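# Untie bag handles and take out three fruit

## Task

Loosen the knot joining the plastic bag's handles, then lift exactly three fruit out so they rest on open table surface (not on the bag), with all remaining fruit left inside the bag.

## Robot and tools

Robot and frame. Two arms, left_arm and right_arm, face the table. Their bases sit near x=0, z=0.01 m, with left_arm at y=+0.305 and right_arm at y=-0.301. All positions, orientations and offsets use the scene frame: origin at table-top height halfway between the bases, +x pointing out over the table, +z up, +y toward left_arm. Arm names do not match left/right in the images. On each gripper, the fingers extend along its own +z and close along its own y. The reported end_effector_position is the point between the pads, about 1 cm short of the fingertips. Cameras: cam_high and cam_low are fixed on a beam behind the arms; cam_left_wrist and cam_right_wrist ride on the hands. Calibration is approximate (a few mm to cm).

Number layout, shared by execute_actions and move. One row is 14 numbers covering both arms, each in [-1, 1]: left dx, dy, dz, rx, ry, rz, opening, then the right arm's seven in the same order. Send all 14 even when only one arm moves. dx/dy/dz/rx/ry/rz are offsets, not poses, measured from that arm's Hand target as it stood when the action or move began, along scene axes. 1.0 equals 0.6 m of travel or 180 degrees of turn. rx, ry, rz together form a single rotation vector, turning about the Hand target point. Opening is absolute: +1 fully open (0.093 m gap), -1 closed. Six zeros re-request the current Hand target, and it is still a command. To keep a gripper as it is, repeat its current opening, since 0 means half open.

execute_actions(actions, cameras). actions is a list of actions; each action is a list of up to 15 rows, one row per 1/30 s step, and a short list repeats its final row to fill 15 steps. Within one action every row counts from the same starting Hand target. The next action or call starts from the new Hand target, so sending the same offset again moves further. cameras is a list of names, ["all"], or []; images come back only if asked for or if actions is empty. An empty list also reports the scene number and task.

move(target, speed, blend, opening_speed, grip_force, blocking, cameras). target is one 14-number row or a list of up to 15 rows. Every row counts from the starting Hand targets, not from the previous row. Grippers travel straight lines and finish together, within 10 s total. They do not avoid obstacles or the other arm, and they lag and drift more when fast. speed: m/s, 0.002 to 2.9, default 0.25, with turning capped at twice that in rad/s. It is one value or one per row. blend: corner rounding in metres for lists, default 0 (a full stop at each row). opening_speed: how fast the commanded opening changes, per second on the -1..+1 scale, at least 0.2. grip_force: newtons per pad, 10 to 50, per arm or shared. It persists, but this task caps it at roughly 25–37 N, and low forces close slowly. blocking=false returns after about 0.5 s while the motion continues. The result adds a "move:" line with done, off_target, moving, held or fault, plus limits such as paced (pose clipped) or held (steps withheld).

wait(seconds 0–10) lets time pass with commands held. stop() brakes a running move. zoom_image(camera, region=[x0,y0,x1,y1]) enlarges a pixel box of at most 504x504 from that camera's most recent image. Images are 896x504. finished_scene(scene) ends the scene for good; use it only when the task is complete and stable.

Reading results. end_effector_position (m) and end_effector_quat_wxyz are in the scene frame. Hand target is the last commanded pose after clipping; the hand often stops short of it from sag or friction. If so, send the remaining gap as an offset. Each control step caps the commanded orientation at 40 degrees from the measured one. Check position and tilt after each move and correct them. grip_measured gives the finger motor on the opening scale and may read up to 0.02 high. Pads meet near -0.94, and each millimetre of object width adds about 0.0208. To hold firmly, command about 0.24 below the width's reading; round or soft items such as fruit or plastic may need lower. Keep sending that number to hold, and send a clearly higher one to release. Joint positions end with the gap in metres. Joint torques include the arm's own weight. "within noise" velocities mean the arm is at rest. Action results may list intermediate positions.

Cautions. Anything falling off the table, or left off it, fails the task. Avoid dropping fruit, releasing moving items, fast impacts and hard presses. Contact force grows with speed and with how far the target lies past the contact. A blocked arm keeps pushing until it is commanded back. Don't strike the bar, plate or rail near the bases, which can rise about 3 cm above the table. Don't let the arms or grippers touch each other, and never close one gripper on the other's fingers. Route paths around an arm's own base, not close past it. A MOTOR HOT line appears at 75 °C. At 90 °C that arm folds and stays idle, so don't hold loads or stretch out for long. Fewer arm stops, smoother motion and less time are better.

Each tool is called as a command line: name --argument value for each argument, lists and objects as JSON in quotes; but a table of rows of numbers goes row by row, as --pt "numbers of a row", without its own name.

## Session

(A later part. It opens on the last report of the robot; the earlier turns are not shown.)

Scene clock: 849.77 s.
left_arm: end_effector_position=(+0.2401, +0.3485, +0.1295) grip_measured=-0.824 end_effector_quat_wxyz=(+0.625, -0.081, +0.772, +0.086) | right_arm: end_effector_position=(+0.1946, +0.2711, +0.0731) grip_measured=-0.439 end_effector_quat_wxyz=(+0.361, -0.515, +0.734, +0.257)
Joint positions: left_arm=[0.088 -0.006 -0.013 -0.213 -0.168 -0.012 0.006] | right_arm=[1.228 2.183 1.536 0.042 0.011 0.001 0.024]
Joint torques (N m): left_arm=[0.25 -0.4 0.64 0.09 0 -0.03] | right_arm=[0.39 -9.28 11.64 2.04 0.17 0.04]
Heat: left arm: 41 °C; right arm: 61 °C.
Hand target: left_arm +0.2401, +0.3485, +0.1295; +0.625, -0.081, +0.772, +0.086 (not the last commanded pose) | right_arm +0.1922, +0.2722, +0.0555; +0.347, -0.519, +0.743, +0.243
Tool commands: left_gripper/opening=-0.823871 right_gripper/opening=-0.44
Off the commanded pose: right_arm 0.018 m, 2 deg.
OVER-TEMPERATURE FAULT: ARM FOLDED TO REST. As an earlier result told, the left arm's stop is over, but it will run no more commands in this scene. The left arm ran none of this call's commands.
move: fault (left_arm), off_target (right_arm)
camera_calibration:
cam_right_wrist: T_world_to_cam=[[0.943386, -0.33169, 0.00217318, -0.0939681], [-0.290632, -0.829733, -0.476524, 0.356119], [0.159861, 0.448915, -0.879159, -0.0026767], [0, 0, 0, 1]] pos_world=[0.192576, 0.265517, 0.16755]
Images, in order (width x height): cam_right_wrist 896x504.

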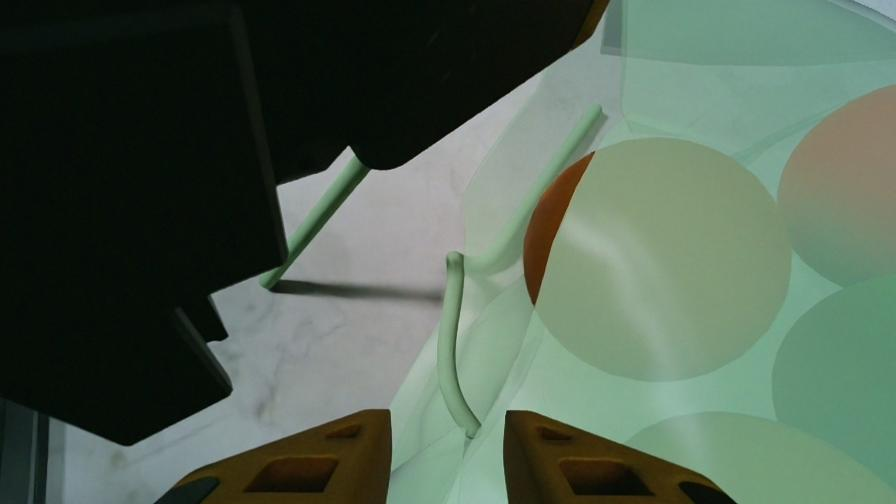

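move --pt "0 0 0 0 0 0 -1 -0.0037 -0.117 0.125 0 0 0 -0.44" --pt "0 0 0 0 0 0 -1 0.0697 -0.1203 0.1408 -0.1295 0.0521 -0.0212 0.9" --speed 0.15 --blend '[0.03,0]' --cameras '["cam_right_wrist","cam_high"]'

zoom_image --camera "cam_high" --region '[530, 150, 670, 290]'

Scene clock: 868.80 s.
left_arm: end_effector_position=(+0.2401, +0.3485, +0.1295) grip_measured=-0.824 end_effector_quat_wxyz=(+0.625, -0.081, +0.772, +0.086) | right_arm: end_effector_position=(+0.2313, +0.1990, +0.1404) grip_measured=+0.899 end_effector_quat_wxyz=(+0.184, -0.530, +0.819, +0.119)
Joint positions: left_arm=[0.088 -0.006 -0.013 -0.213 -0.168 -0.012 0.006] | right_arm=[1.118 2.246 2.21 -1.042 -0.004 -0.023 0.088]
Joint torques (N m): left_arm=[0.27 -0.47 0.64 0.1 0 -0.02] | right_arm=[-0.44 -10.8 12.74 1.37 -0.01 -0.09]
Heat: left arm: 41 °C; right arm: 62 °C.
Hand target: left_arm +0.2401, +0.3485, +0.1295; +0.625, -0.081, +0.772, +0.086 | right_arm +0.2339, +0.2001, +0.1400; +0.181, -0.532, +0.819, +0.118
Tool commands: left_gripper/opening=-0.823871 right_gripper/opening=+0.9
Off the commanded pose: right_arm 0.003 m, 0 deg.
OVER-TEMPERATURE FAULT: ARM FOLDED TO REST. As an earlier result told, the left arm's stop is over, but it will run no more commands in this scene. The left arm ran none of this call's commands.
move: fault (left_arm)
camera_calibration:
cam_right_wrist: T_world_to_cam=[[0.915721, -0.401789, 0.00460479, -0.132695], [-0.401602, -0.915547, -0.0221118, 0.317915], [0.0131002, 0.0183989, -0.999745, 0.21957], [0, 0, 0, 1]] pos_world=[0.24631, 0.233711, 0.227155]
Images, in order (width x height): cam_high 896x504, cam_right_wrist 896x504.

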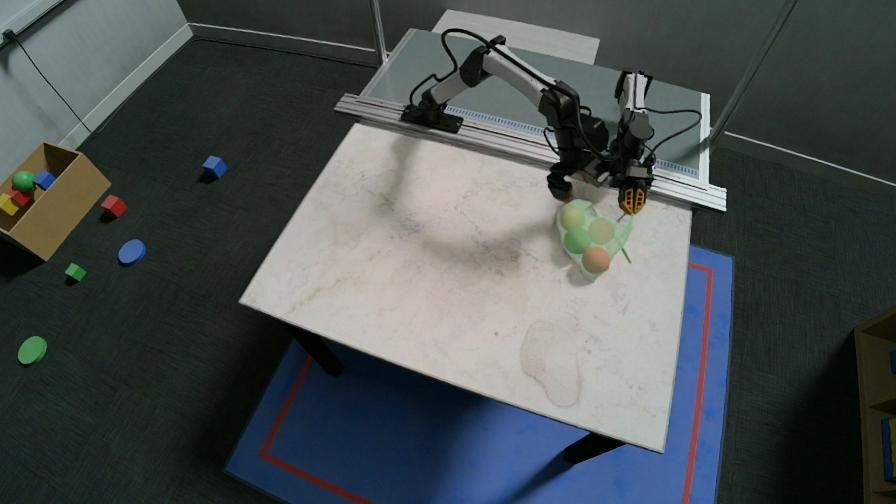

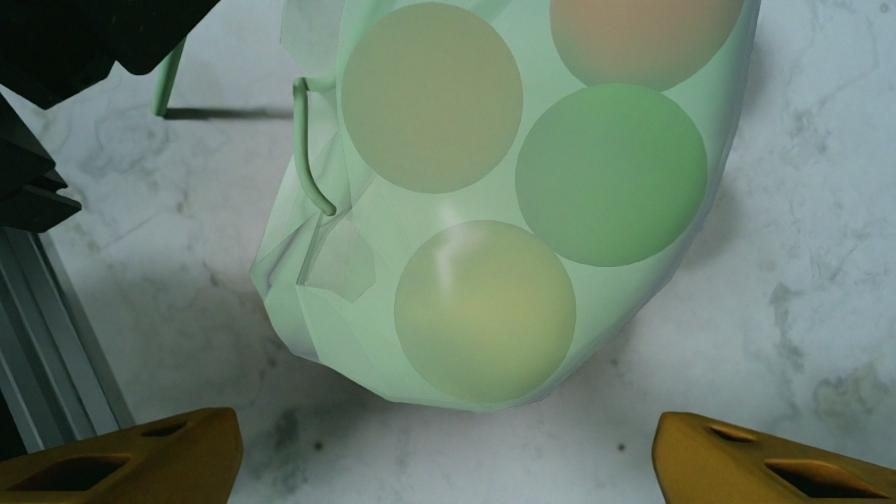

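Scaled by 3.600 from the camera's 896x504 image, which has a finer 1280x720 frame.

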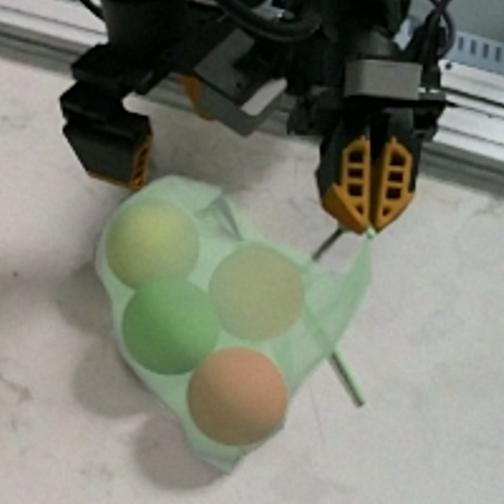

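move --pt "0 0 0 0 0 0 -1 0.035 0.0165 -0.155 0 0 0 0.9" --pt "0 0 0 0 0 0 -1 0.035 0.0165 -0.155 0 0 0 0.25" --speed 0.15 --opening_speed 0.6 --cameras '["cam_right_wrist"]'

Scene clock: 886.37 s.
left_arm: end_effector_position=(+0.2401, +0.3485, +0.1295) grip_measured=-0.824 end_effector_quat_wxyz=(+0.625, -0.081, +0.772, +0.086) | right_arm: end_effector_position=(+0.2548, +0.2114, +0.0580) grip_measured=+0.380 end_effector_quat_wxyz=(+0.189, -0.529, +0.819, +0.118)
Joint positions: left_arm=[0.088 -0.006 -0.013 -0.213 -0.168 -0.012 0.006] | right_arm=[1.087 2.344 2.048 -0.776 -0.013 -0.05 0.063]
Joint torques (N m): left_arm=[0.29 -0.42 0.69 0.09 0.01 -0.01] | right_arm=[-0.57 -12.25 8.09 1.76 -0.09 -0.11]
Heat: left arm: 41 °C; right arm: 62 °C.
Hand target: left_arm +0.2401, +0.3485, +0.1295; +0.625, -0.081, +0.772, +0.086 | right_arm +0.2550, +0.2099, +0.0469; +0.181, -0.532, +0.819, +0.117
Tool commands: left_gripper/opening=-0.823871 right_gripper/opening=+0.25
Off the commanded pose: right_arm 0.011 m, 1 deg.
OVER-TEMPERATURE FAULT: ARM FOLDED TO REST. As an earlier result told, the left arm's stop is over, but it will run no more commands in this scene. The left arm ran none of this call's commands.
move: fault (left_arm), off_target (right_arm); target 2's new opening was sent with right_arm's hand 0.011 m and 1 deg from that target
camera_calibration:
cam_right_wrist: T_world_to_cam=[[0.914553, -0.404327, 0.0105967, -0.148267], [-0.403883, -0.914328, -0.0297167, 0.337758], [0.0217041, 0.0228977, -0.999502, 0.133506], [0, 0, 0, 1]] pos_world=[0.269115, 0.245816, 0.145047]
Images, in order (width x height): cam_right_wrist 896x504.

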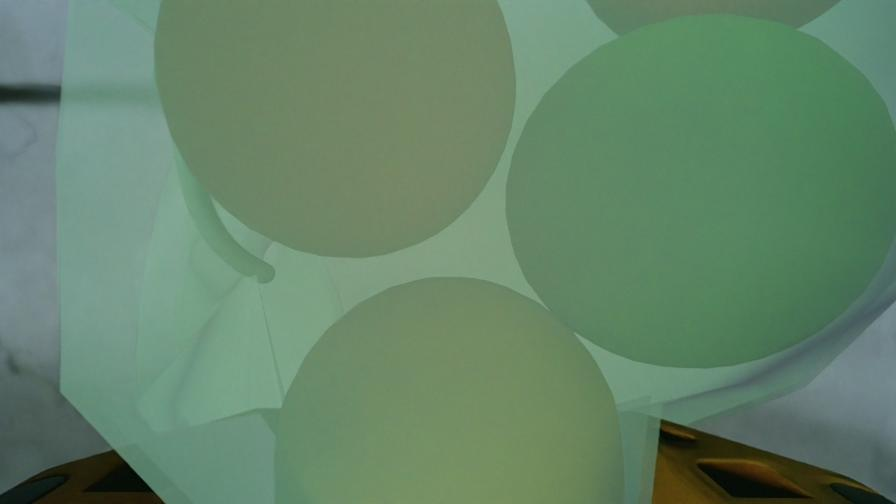

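move --target '[0,0,0,0,0,0,-1,0.03,-0.13,0.01,0,0,0,0.2]' --speed 0.08 --cameras '["cam_right_wrist","cam_high","cam_low"]'

zoom_image --camera "cam_high" --region '[530, 150, 670, 290]'

Scene clock: 899.40 s.
left_arm: end_effector_position=(+0.2421, +0.3379, +0.1292) grip_measured=-0.824 end_effector_quat_wxyz=(+0.627, -0.062, +0.774, +0.065) | right_arm: end_effector_position=(+0.2724, +0.1570, +0.0555) grip_measured=+0.380 end_effector_quat_wxyz=(+0.203, -0.537, +0.807, +0.142)
Joint positions: left_arm=[0.071 -0.006 -0.013 -0.213 -0.127 -0.012 0.006] | right_arm=[0.984 2.144 1.677 -0.562 -0.099 -0.157 0.063]
Joint torques (N m): left_arm=[0.29 -0.47 0.72 0.08 0 -0.03] | right_arm=[-1.66 -15.01 6.01 1.03 0.15 -0.05]
Heat: left arm: 40 °C; right arm: 61 °C.
Hand target: left_arm +0.2421, +0.3379, +0.1292; +0.627, -0.062, +0.774, +0.065 (not the last commanded pose) | right_arm +0.2731, +0.1320, +0.0531; +0.181, -0.532, +0.819, +0.118
Tool commands: left_gripper/opening=-0.823871 right_gripper/opening=+0.2
Off the commanded pose: right_arm 0.025 m, 4 deg.
OVER-TEMPERATURE FAULT: ARM FOLDED TO REST. As an earlier result told, the left arm's stop is over, but it will run no more commands in this scene. The left arm ran none of this call's commands.
move: fault (left_arm), off_target (right_arm)
camera_calibration:
cam_right_wrist: T_world_to_cam=[[0.926641, -0.375885, -0.00688761, -0.193167], [-0.375214, -0.923535, -0.0793598, 0.291405], [0.0234692, 0.0761223, -0.996822, 0.122886], [0, 0, 0, 1]] pos_world=[0.285451, 0.18716, 0.144291]
Images, in order (width x height): cam_high 896x504, cam_low 896x504, cam_right_wrist 896x504.

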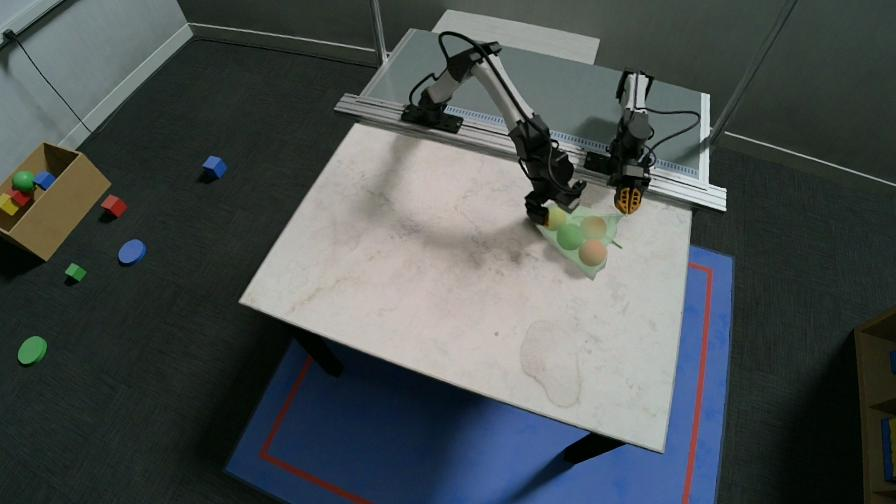

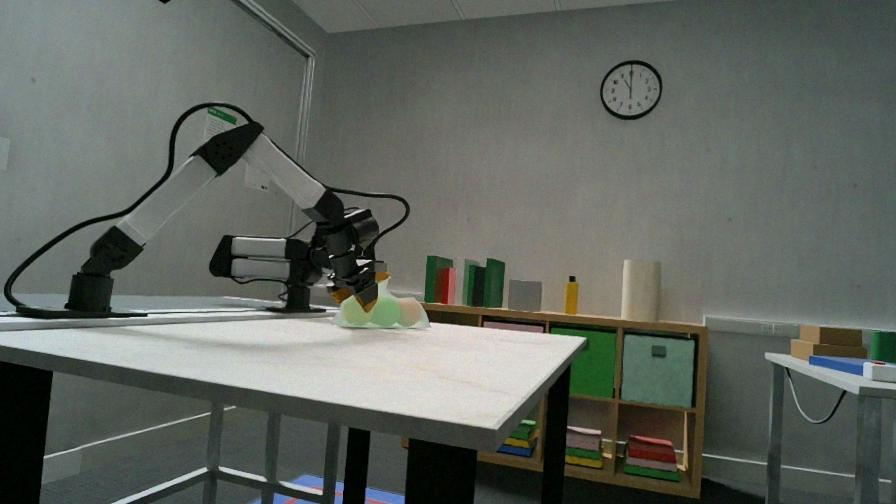

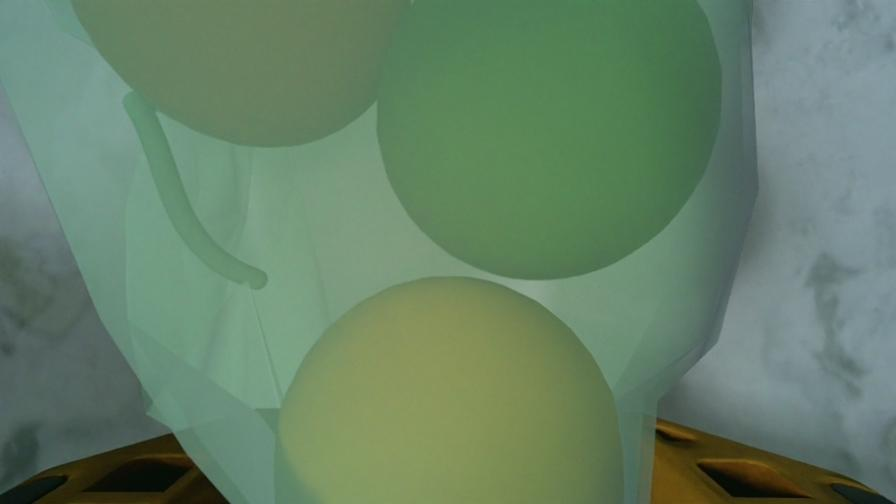

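Scaled by 3.600 from the camera's 896x504 image, which has a finer 1280x720 frame.

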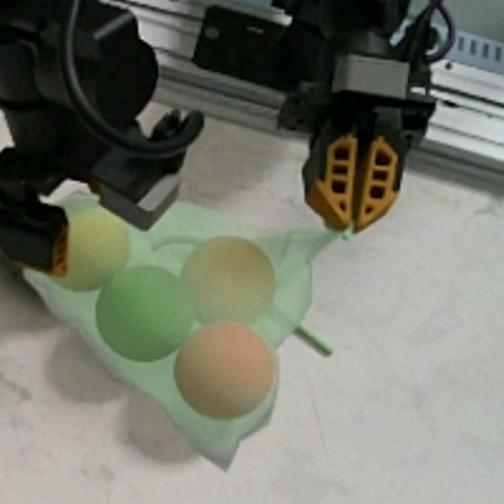

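move --target '[0,0,0,0,0,0,-1,0.04,-0.1,0.02,0,0,0,0.2]' --speed 0.1 --cameras '["cam_high","cam_low"]'

zoom_image --camera "cam_high" --region '[500, 150, 680, 330]'

Scene clock: 906.83 s.
left_arm: end_effector_position=(+0.2435, +0.2815, +0.1286) grip_measured=-0.824 end_effector_quat_wxyz=(+0.627, +0.039, +0.777, -0.047) | right_arm: end_effector_position=(+0.2946, +0.0937, +0.0591) grip_measured=+0.380 end_effector_quat_wxyz=(+0.190, -0.541, +0.807, +0.140)
Joint positions: left_arm=[-0.008 -0.006 -0.013 -0.213 0.097 -0.012 0.006] | right_arm=[0.852 2.022 1.511 -0.561 -0.172 -0.28 0.063]
Joint torques (N m): left_arm=[0.23 -0.4 0.65 0.11 -0.04 -0.02] | right_arm=[-1.77 -14.9 6.74 1.07 0.22 -0.04]
Heat: left arm: 40 °C; right arm: 60 °C.
Hand target: left_arm +0.2435, +0.2816, +0.1286; +0.627, +0.039, +0.777, -0.046 (not the last commanded pose) | right_arm +0.2969, +0.0719, +0.0649; +0.181, -0.532, +0.819, +0.117
Tool commands: left_gripper/opening=-0.82387 right_gripper/opening=+0.2
Off the commanded pose: right_arm 0.023 m, 3 deg.
OVER-TEMPERATURE FAULT: ARM FOLDED TO REST. As an earlier result told, the left arm's stop is over, but it will run no more commands in this scene. The left arm ran none of this call's commands.
move: fault (left_arm), off_target (right_arm)
Images, in order (width x height): cam_high 896x504, cam_low 896x504.

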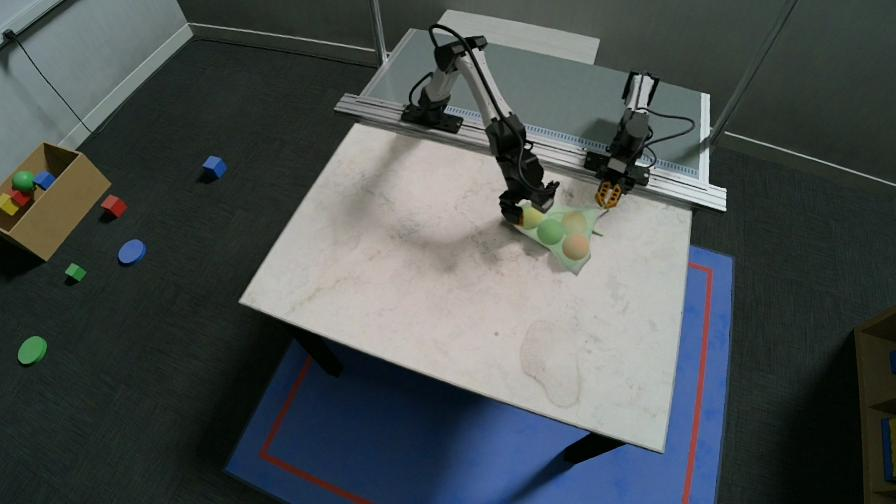

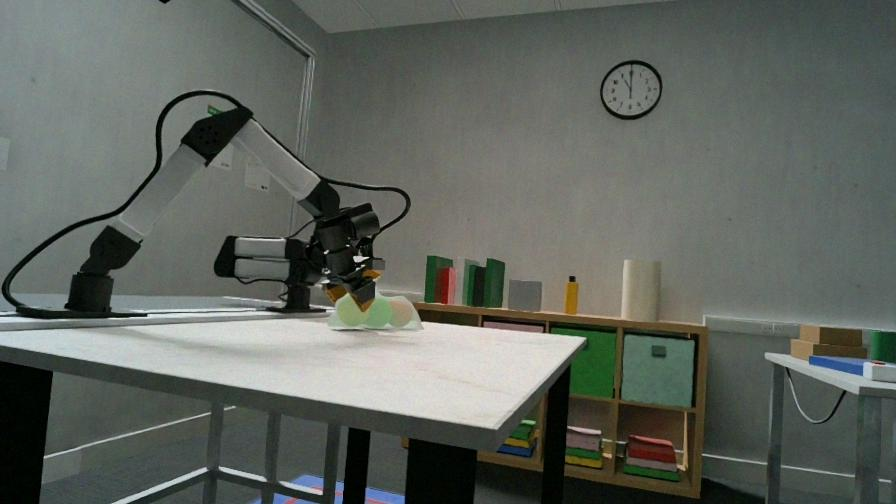

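Scaled by 2.800 from the camera's 896x504 image, which has a finer 1280x720 frame.

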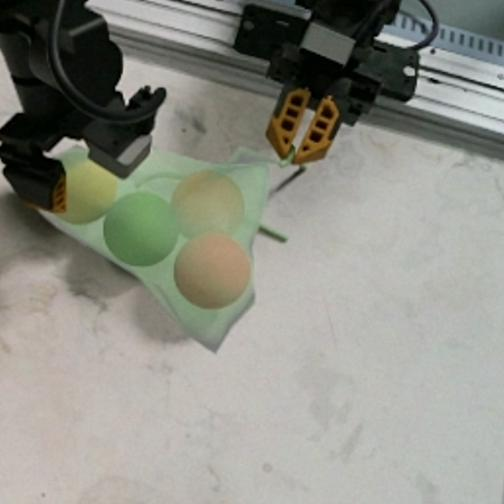

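move --target '[0,0,0,0,0,0,-1,0.13,-0.08,0.02,0,0,0,0.2]' --speed 0.1 --cameras '["cam_high","cam_low"]'

zoom_image --camera "cam_high" --region '[470, 150, 650, 330]'

Scene clock: 916.43 s.
left_arm: end_effector_position=(+0.2412, +0.2672, +0.1283) grip_measured=-0.824 end_effector_quat_wxyz=(+0.624, +0.066, +0.775, -0.076) | right_arm: end_effector_position=(+0.3692, +0.0226, +0.0741) grip_measured=+0.380 end_effector_quat_wxyz=(+0.180, -0.531, +0.820, +0.115)
Joint positions: left_arm=[-0.025 -0.006 -0.013 -0.215 0.159 -0.012 0.006] | right_arm=[0.624 2.058 1.644 -0.727 -0.224 -0.47 0.063]
Joint torques (N m): left_arm=[0.24 -0.46 0.66 0.11 0 -0.02] | right_arm=[-0.8 -9.72 12.72 1.26 -0.21 -0.11]
Heat: left arm: 40 °C; right arm: 60 °C.
Hand target: left_arm +0.2412, +0.2672, +0.1283; +0.624, +0.066, +0.775, -0.076 (not the last commanded pose) | right_arm +0.3749, +0.0240, +0.0770; +0.181, -0.532, +0.819, +0.118
Tool commands: left_gripper/opening=-0.82387 right_gripper/opening=+0.2
Off the commanded pose: right_arm 0.006 m, 0 deg.
OVER-TEMPERATURE FAULT: ARM FOLDED TO REST. As an earlier result told, the left arm's stop is over, but it will run no more commands in this scene. The left arm ran none of this call's commands.
move: fault (left_arm)
Images, in order (width x height): cam_high 896x504, cam_low 896x504.

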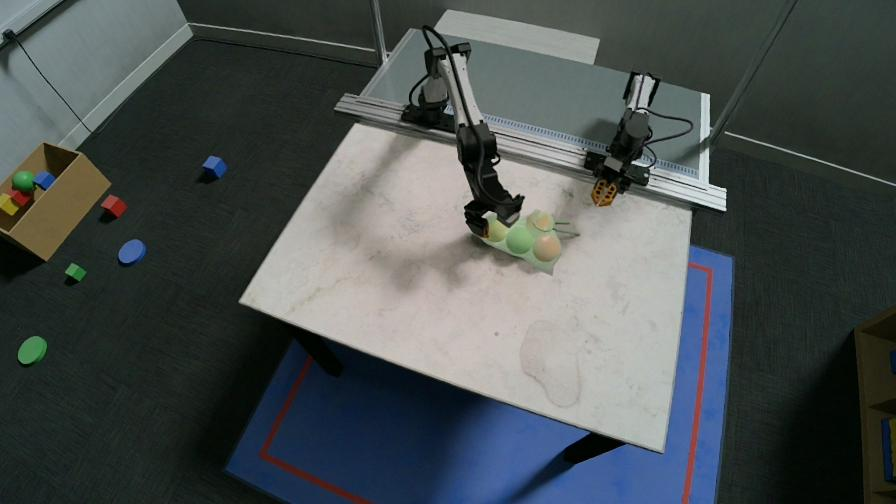

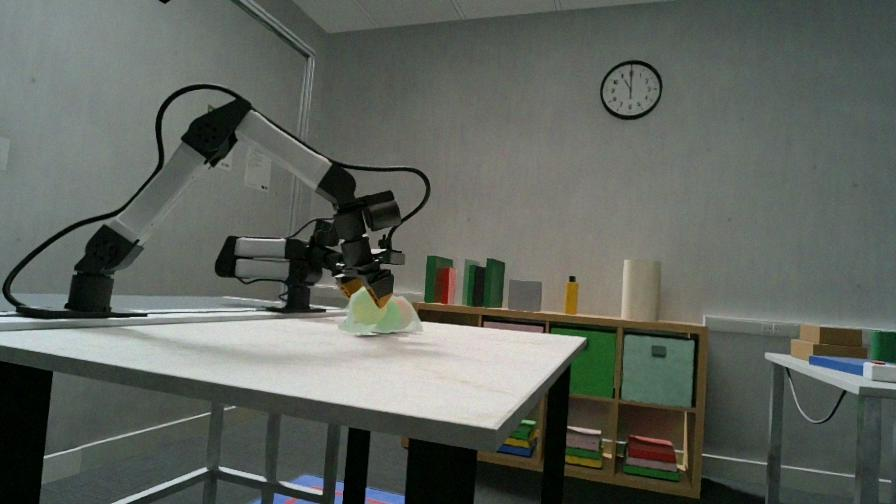

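Scaled by 2.800 from the camera's 896x504 image, which has a finer 1280x720 frame.

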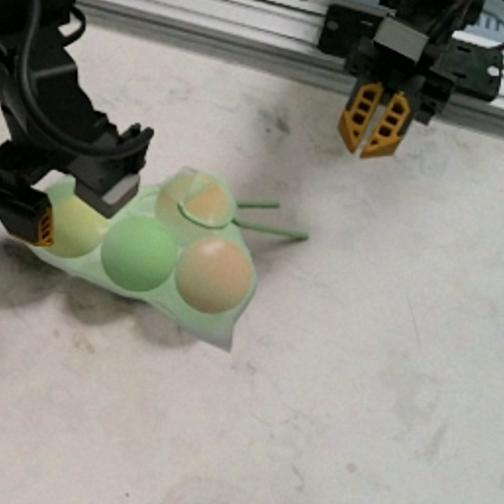

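move --target '[0,0,0,0,0,0,-1,-0.01,-0.28,-0.01,0,0,0,0.2]' --speed 0.1 --cameras '["cam_high","cam_low"]'

zoom_image --camera "cam_high" --region '[380, 150, 560, 330]'

Scene clock: 927.30 s.
left_arm: end_effector_position=(+0.2412, +0.2672, +0.1283) grip_measured=-0.824 end_effector_quat_wxyz=(+0.624, +0.066, +0.775, -0.076) | right_arm: end_effector_position=(+0.3731, -0.1421, +0.0594) grip_measured=+0.380 end_effector_quat_wxyz=(+0.171, -0.531, +0.822, +0.117)
Joint positions: left_arm=[-0.025 -0.006 -0.013 -0.215 0.159 -0.012 0.006] | right_arm=[0.237 1.869 1.307 -0.709 -0.364 -0.848 0.063]
Joint torques (N m): left_arm=[0.27 -0.46 0.62 0.1 0.01 -0.02] | right_arm=[-0.62 -13.2 6.93 1.06 -0.33 -0.08]
Heat: left arm: 40 °C; right arm: 60 °C.
Hand target: left_arm +0.2412, +0.2672, +0.1283; +0.624, +0.066, +0.775, -0.076 | right_arm +0.3690, -0.1440, +0.0710; +0.181, -0.532, +0.819, +0.118
Tool commands: left_gripper/opening=-0.82387 right_gripper/opening=+0.2
Off the commanded pose: right_arm 0.012 m, 1 deg.
OVER-TEMPERATURE FAULT: ARM FOLDED TO REST. As an earlier result told, the left arm's stop is over, but it will run no more commands in this scene. The left arm ran none of this call's commands.
move: fault (left_arm), off_target (right_arm)
Images, in order (width x height): cam_high 896x504, cam_low 896x504.

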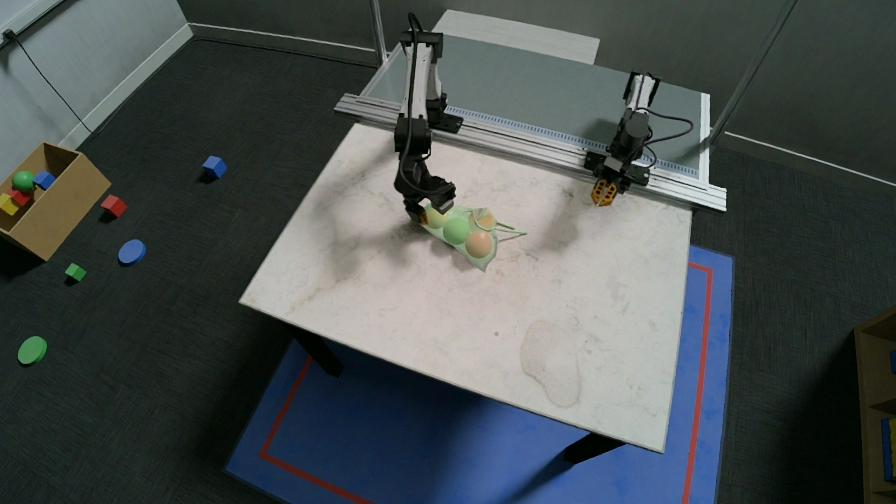

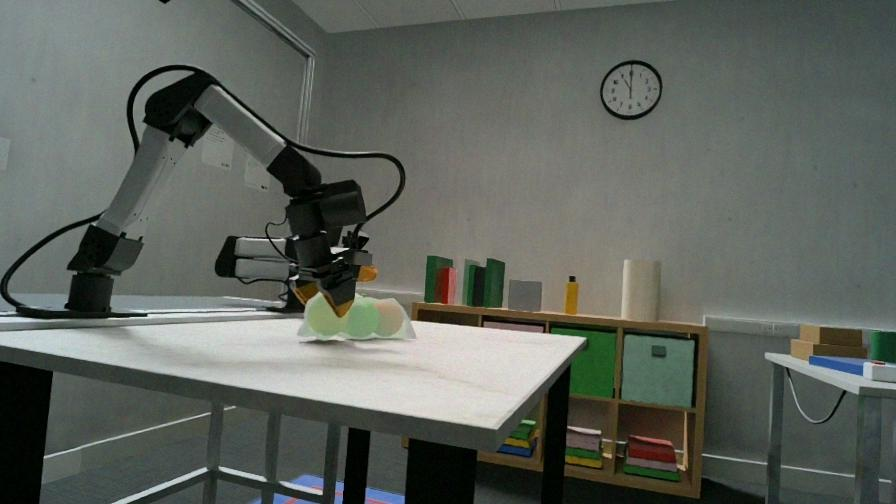

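Scaled by 2.800 from the camera's 896x504 image, which has a finer 1280x720 frame.

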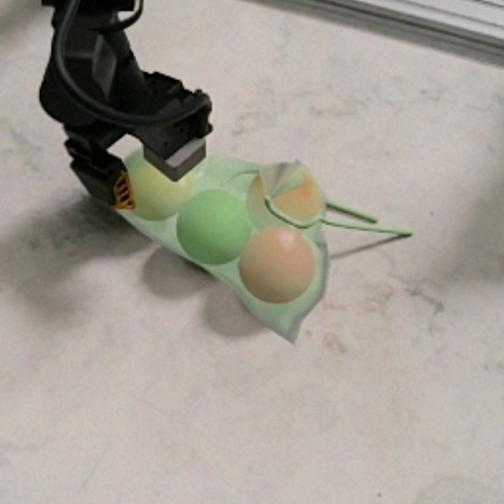

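move --pt "0 0 0 0 0 0 -1 0 0 -0.015 0 0 0 0.2" --pt "0 0 0 0 0 0 -1 0 0 -0.015 0 0 0 0.8" --pt "0 0 0 0 0 0 -1 -0.05 -0.06 0.26 0 0 0 0.8" --speed 0.15 --opening_speed 0.6 --cameras '["cam_right_wrist","cam_high","cam_low"]'

zoom_image --camera "cam_right_wrist" --region '[200, 0, 700, 450]'

Scene clock: 941.93 s.
left_arm: end_effector_position=(+0.2412, +0.2672, +0.1283) grip_measured=-0.824 end_effector_quat_wxyz=(+0.624, +0.066, +0.775, -0.076) | right_arm: end_effector_position=(+0.3399, -0.1784, +0.2104) grip_measured=+0.799 end_effector_quat_wxyz=(+0.164, -0.531, +0.823, +0.121)
Joint positions: left_arm=[-0.025 -0.006 -0.013 -0.215 0.159 -0.012 0.006] | right_arm=[0.132 1.701 1.706 -1.334 -0.395 -0.959 0.084]
Joint torques (N m): left_arm=[0.27 -0.49 0.69 0.11 0.01 -0.02] | right_arm=[-1.09 -9.88 11.51 0.81 -0.38 -0.09]
Heat: left arm: 39 °C; right arm: 59 °C.
Hand target: left_arm +0.2412, +0.2672, +0.1283; +0.624, +0.066, +0.775, -0.076 | right_arm +0.3389, -0.1801, +0.2270; +0.181, -0.532, +0.819, +0.118
Tool commands: left_gripper/opening=-0.82387 right_gripper/opening=+0.8
Off the commanded pose: right_arm 0.017 m, 2 deg.
OVER-TEMPERATURE FAULT: ARM FOLDED TO REST. As an earlier result told, the left arm's stop is over, but it will run no more commands in this scene. The left arm ran none of this call's commands.
move: fault (left_arm), off_target (right_arm)
camera_calibration:
cam_right_wrist: T_world_to_cam=[[0.916828, -0.398698, -0.0215873, -0.378397], [-0.398554, -0.917081, 0.0107992, 0.00933742], [-0.0241029, -0.00129734, -0.999709, 0.304246], [0, 0, 0, 1]] pos_world=[0.357979, -0.141908, 0.295888]
Images, in order (width x height): cam_high 896x504, cam_low 896x504, cam_right_wrist 896x504.

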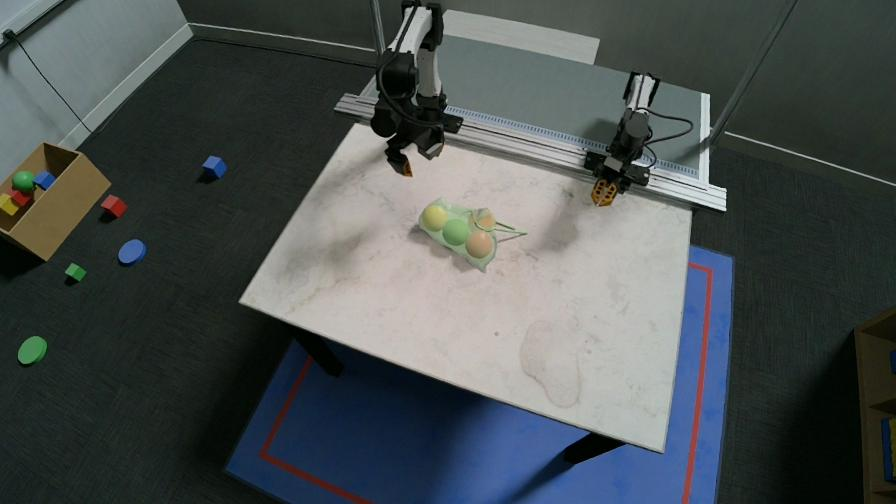

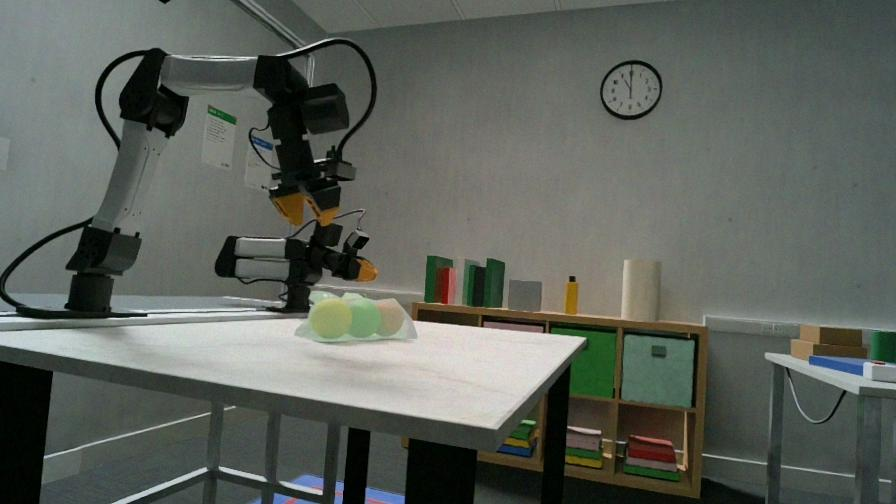

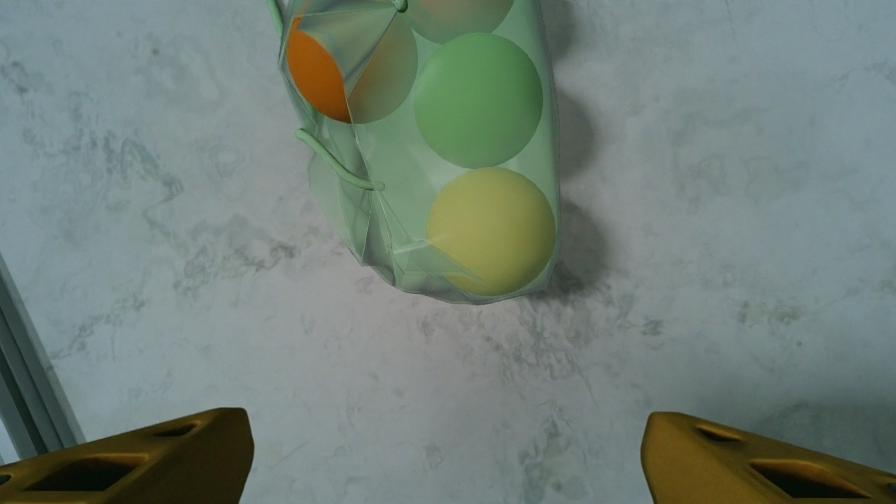

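Scaled by 1.008 from the camera's 896x504 image, which has a finer 1280x720 frame.

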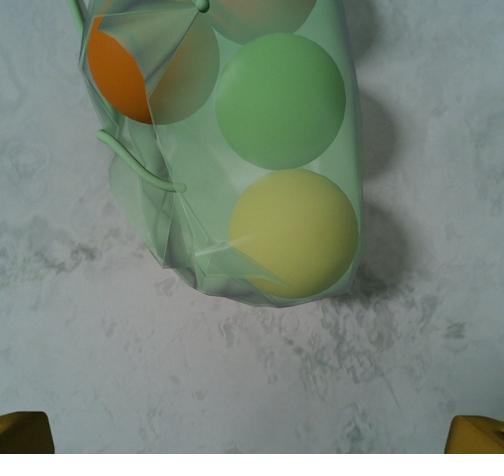

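move --target '[0,0,0,0,0,0,-1,0.0,0.14,0.03,0,0,0,0.8]' --speed 0.2 --cameras '["cam_right_wrist"]'

zoom_image --camera "cam_right_wrist" --region '[200, 0, 700, 450]'

Scene clock: 957.40 s.
left_arm: end_effector_position=(+0.2412, +0.2672, +0.1283) grip_measured=-0.824 end_effector_quat_wxyz=(+0.624, +0.066, +0.775, -0.076) | right_arm: end_effector_position=(+0.3362, -0.0949, +0.2405) grip_measured=+0.799 end_effector_quat_wxyz=(+0.182, -0.536, +0.815, +0.123)
Joint positions: left_arm=[-0.025 -0.006 -0.013 -0.215 0.159 -0.012 0.006] | right_arm=[0.374 1.752 1.883 -1.337 -0.34 -0.72 0.084]
Joint torques (N m): left_arm=[0.29 -0.43 0.65 0.09 0.01 -0.02] | right_arm=[-0.21 -6.99 12.07 1.07 -0.05 0.08]
Heat: left arm: 39 °C; right arm: 60 °C.
Hand target: left_arm +0.2412, +0.2672, +0.1283; +0.624, +0.066, +0.775, -0.076 | right_arm +0.3390, -0.0961, +0.2449; +0.181, -0.532, +0.819, +0.118
Tool commands: left_gripper/opening=-0.82387 right_gripper/opening=+0.8
Off the commanded pose: right_arm 0.005 m, 1 deg.
OVER-TEMPERATURE FAULT: ARM FOLDED TO REST. As an earlier result told, the left arm's stop is over, but it will run no more commands in this scene. The left arm ran none of this call's commands.
move: fault (left_arm)
camera_calibration:
cam_right_wrist: T_world_to_cam=[[0.92196, -0.387274, -0.00281044, -0.346202], [-0.387233, -0.921697, -0.0229123, 0.0880258], [0.00628298, 0.0222126, -0.999734, 0.326296], [0, 0, 0, 1]] pos_world=[0.351221, -0.0601898, 0.327253]
Images, in order (width x height): cam_right_wrist 896x504.

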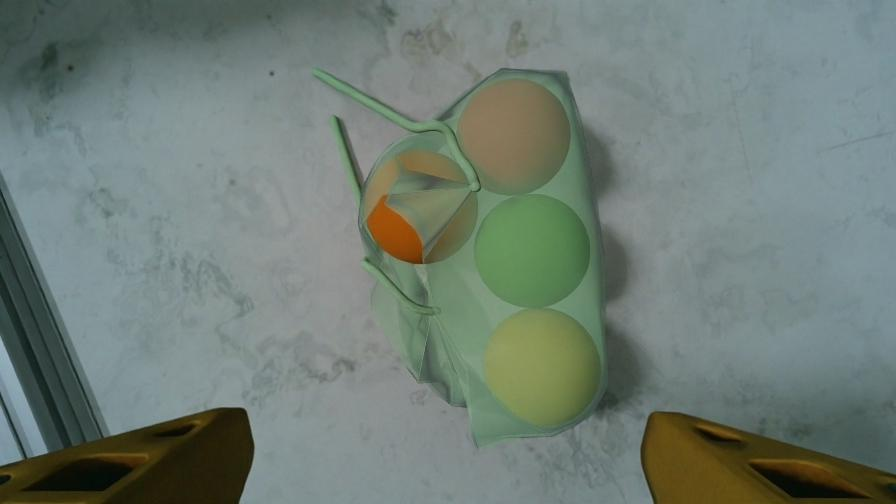

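Scaled by 1.008 from the camera's 896x504 image, which has a finer 1280x720 frame.

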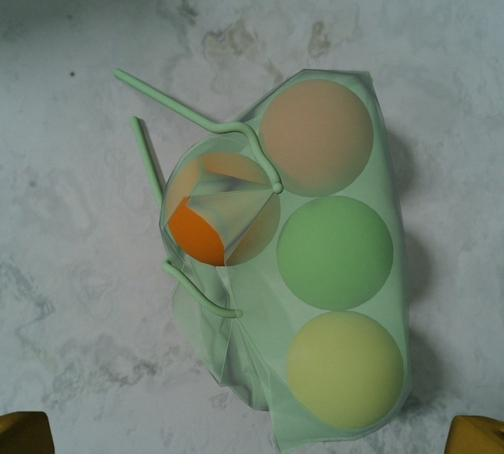

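move --target '[0,0,0,0,0,0,-1,0.0767,0.13,-0.2167,0,0,0,-0.3]' --speed 0.2 --cameras '["cam_right_wrist"]'

Scene clock: 978.80 s.
left_arm: end_effector_position=(+0.2412, +0.2672, +0.1283) grip_measured=-0.824 end_effector_quat_wxyz=(+0.624, +0.066, +0.775, -0.076) | right_arm: end_effector_position=(+0.3838, -0.0171, +0.1217) grip_measured=-0.299 end_effector_quat_wxyz=(+0.185, -0.536, +0.815, +0.123)
Joint positions: left_arm=[-0.025 -0.006 -0.013 -0.215 0.159 -0.012 0.006] | right_arm=[0.516 1.993 1.73 -0.895 -0.285 -0.58 0.031]
Joint torques (N m): left_arm=[0.28 -0.43 0.68 0.1 0.01 -0.04] | right_arm=[-0.09 -9.95 8.1 1.56 -0.02 0.09]
Heat: left arm: 39 °C; right arm: 64 °C.
Hand target: left_arm +0.2412, +0.2672, +0.1283; +0.624, +0.066, +0.775, -0.076 | right_arm +0.3850, -0.0181, +0.1150; +0.181, -0.532, +0.819, +0.118
Tool commands: left_gripper/opening=-0.82387 right_gripper/opening=-0.3
Off the commanded pose: right_arm 0.007 m, 1 deg.
OVER-TEMPERATURE FAULT: ARM FOLDED TO REST. As an earlier result told, the left arm's stop is over, but it will run no more commands in this scene. The left arm ran none of this call's commands.
move: fault (left_arm)
camera_calibration:
cam_right_wrist: T_world_to_cam=[[0.92149, -0.388398, 0.00157685, -0.360619], [-0.388213, -0.921163, -0.0273724, 0.176386], [0.0120839, 0.0246113, -0.999624, 0.203328], [0, 0, 0, 1]] pos_world=[0.398325, 0.0174128, 0.208648]
Images, in order (width x height): cam_right_wrist 896x504.

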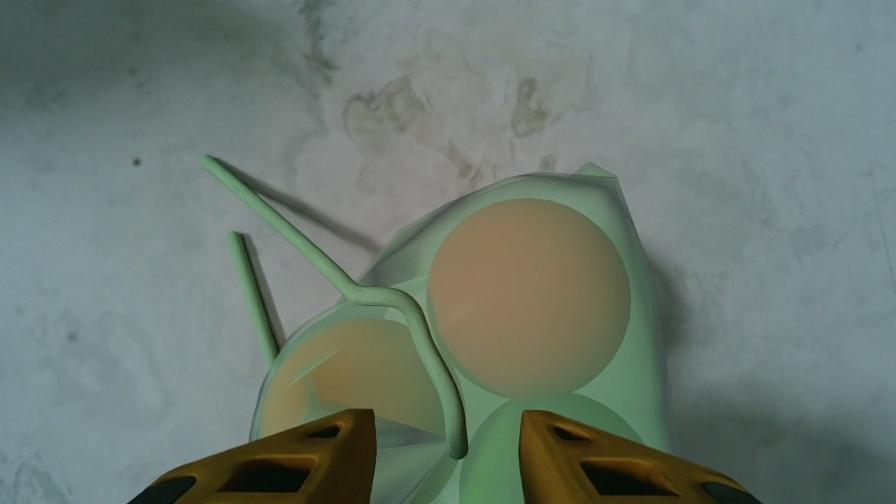

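move --target '[0,0,0,0,0,0,-1,-0.045,0.09,-0.025,0,0,0.1556,-0.45]' --speed 0.2 --cameras '["cam_right_wrist"]'

Scene clock: 1030.57 s.
left_arm: end_effector_position=(+0.2412, +0.2672, +0.1283) grip_measured=-0.824 end_effector_quat_wxyz=(+0.624, +0.066, +0.775, -0.076) | right_arm: end_effector_position=(+0.3583, +0.0323, +0.0997) grip_measured=-0.449 end_effector_quat_wxyz=(-0.151, +0.711, -0.670, -0.151)
Joint positions: left_arm=[-0.025 -0.006 -0.013 -0.215 0.159 -0.012 0.006] | right_arm=[0.602 2.158 1.918 -1.035 -0.377 -0.97 0.024]
Joint torques (N m): left_arm=[0.32 -0.43 0.59 0.1 0 -0.02] | right_arm=[0.01 -10.06 12.19 0.9 -0.39 -0.08]
Heat: left arm: 38 °C; right arm: 61 °C.
Hand target: left_arm +0.2412, +0.2672, +0.1283; +0.624, +0.066, +0.775, -0.076 | right_arm +0.3580, +0.0359, +0.0999; -0.147, +0.715, -0.665, -0.158
Tool commands: left_gripper/opening=-0.82387 right_gripper/opening=-0.45
Off the commanded pose: right_arm 0.004 m, 1 deg.
OVER-TEMPERATURE FAULT: ARM FOLDED TO REST. As an earlier result told, the left arm's stop is over, but it will run no more commands in this scene. The left arm ran none of this call's commands.
move: fault (left_arm)
camera_calibration:
cam_right_wrist: T_world_to_cam=[[0.99769, 0.0659617, 0.0162239, -0.361337], [0.0661374, -0.997755, -0.0105427, 0.0493484], [0.0154921, 0.0115914, -0.999813, 0.179621], [0, 0, 0, 1]] pos_world=[0.354456, 0.07099, 0.18597]
Images, in order (width x height): cam_right_wrist 896x504.

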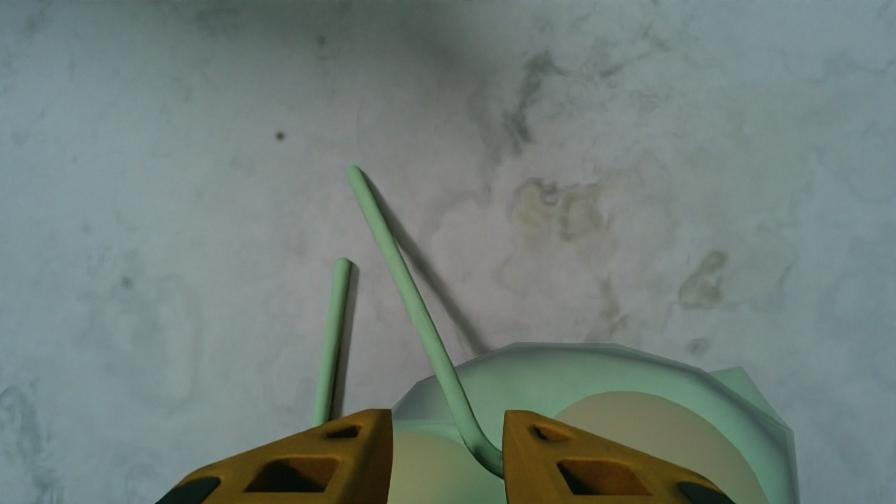

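move --target '[0,0,0,0,0,0,-1,0,0,-0.085,0,0,0,-0.45]' --speed 0.1 --cameras '["cam_right_wrist"]'

zoom_image --camera "cam_right_wrist" --region '[250, 204, 650, 504]'

Scene clock: 1044.60 s.
left_arm: end_effector_position=(+0.2412, +0.2672, +0.1283) grip_measured=-0.824 end_effector_quat_wxyz=(+0.624, +0.066, +0.775, -0.076) | right_arm: end_effector_position=(+0.3625, +0.0346, +0.0598) grip_measured=-0.449 end_effector_quat_wxyz=(-0.156, +0.712, -0.668, -0.151)
Joint positions: left_arm=[-0.025 -0.006 -0.013 -0.215 0.159 -0.012 0.006] | right_arm=[0.602 2.191 1.809 -0.885 -0.379 -0.971 0.024]
Joint torques (N m): left_arm=[0.31 -0.42 0.68 0.1 0.01 -0.02] | right_arm=[0.23 -10.48 7.43 1.27 -0.37 -0.06]
Heat: left arm: 38 °C; right arm: 62 °C.
Hand target: left_arm +0.2412, +0.2672, +0.1283; +0.624, +0.066, +0.775, -0.076 | right_arm +0.3580, +0.0359, +0.0489; -0.147, +0.715, -0.666, -0.158
Tool commands: left_gripper/opening=-0.82387 right_gripper/opening=-0.45
Off the commanded pose: right_arm 0.012 m, 1 deg.
OVER-TEMPERATURE FAULT: ARM FOLDED TO REST. As an earlier result told, the left arm's stop is over, but it will run no more commands in this scene. The left arm ran none of this call's commands.
move: fault (left_arm), off_target (right_arm)
camera_calibration:
cam_right_wrist: T_world_to_cam=[[0.997494, 0.0668443, 0.0231743, -0.365415], [0.067243, -0.997594, -0.0168755, 0.0509127], [0.0219905, 0.0183915, -0.999589, 0.136993], [0, 0, 0, 1]] pos_world=[0.358064, 0.0726966, 0.146264]
Images, in order (width x height): cam_right_wrist 896x504.

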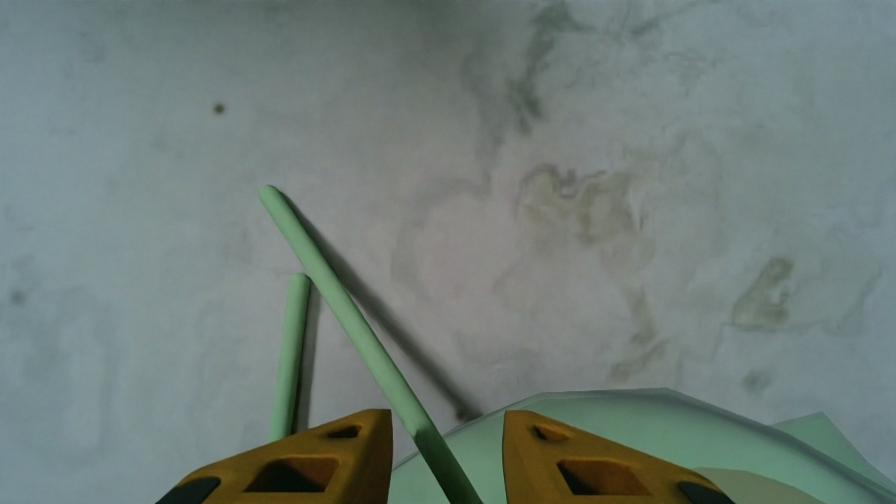

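Scaled by 1.260 from the camera's 896x504 image, which has a finer 1280x720 frame.

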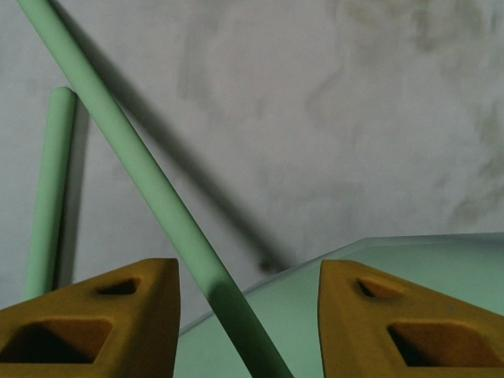

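move --pt "0 0 0 0 0 0 -1 0 0 -0.025 0 0 0 -0.45" --pt "0 0 0 0 0 0 -1 0 0 -0.025 0 0 0 -1" --speed 0.1 --cameras '["cam_right_wrist"]'

zoom_image --camera "cam_right_wrist" --region '[250, 204, 650, 504]'

Scene clock: 1064.33 s.
left_arm: end_effector_position=(+0.2412, +0.2672, +0.1283) grip_measured=-0.824 end_effector_quat_wxyz=(+0.624, +0.066, +0.775, -0.076) | right_arm: end_effector_position=(+0.3632, +0.0370, +0.0489) grip_measured=-0.987 end_effector_quat_wxyz=(-0.161, +0.713, -0.666, -0.152)
Joint positions: left_arm=[-0.025 -0.006 -0.013 -0.215 0.159 -0.012 0.006] | right_arm=[0.605 2.2 1.776 -0.832 -0.382 -0.971 0]
Joint torques (N m): left_arm=[0.35 -0.44 0.59 0.1 0 -0.01] | right_arm=[0.09 -10.14 7.05 1.29 -0.31 -0.09]
Heat: left arm: 37 °C; right arm: 60 °C.
Hand target: left_arm +0.2412, +0.2672, +0.1283; +0.624, +0.066, +0.775, -0.076 | right_arm +0.3579, +0.0359, +0.0338; -0.147, +0.715, -0.666, -0.158
Tool commands: left_gripper/opening=-0.82387 right_gripper/opening=-1.0
Off the commanded pose: right_arm 0.016 m, 2 deg.
OVER-TEMPERATURE FAULT: ARM FOLDED TO REST. As an earlier result told, the left arm's stop is over, but it will run no more commands in this scene. The left arm ran none of this call's commands.
move: fault (left_arm), off_target (right_arm); target 2's new opening was sent with right_arm's hand 0.016 m and 2 deg from that target
camera_calibration:
cam_right_wrist: T_world_to_cam=[[0.997029, 0.0703509, 0.0313645, -0.366397], [0.071159, -0.997141, -0.0254364, 0.0520737], [0.0294854, 0.0275927, -0.999184, 0.12304], [0, 0, 0, 1]] pos_world=[0.357975, 0.0743062, 0.135756]
Images, in order (width x height): cam_right_wrist 896x504.

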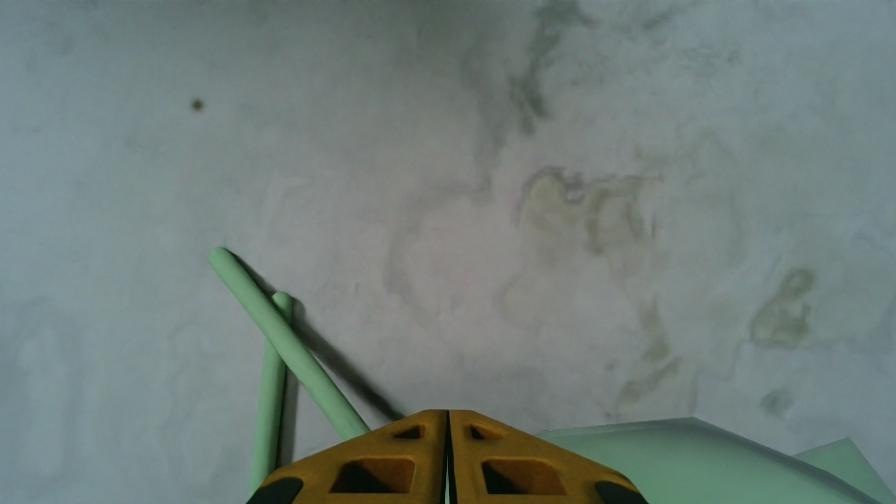

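Scaled by 1.260 from the camera's 896x504 image, which has a finer 1280x720 frame.

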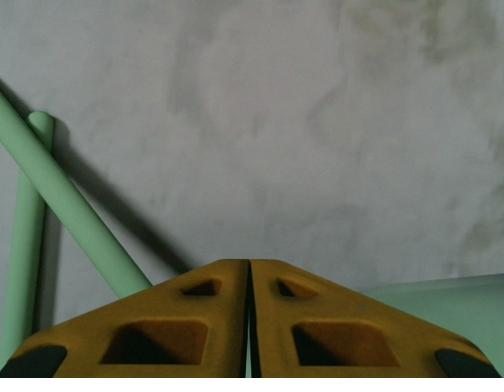

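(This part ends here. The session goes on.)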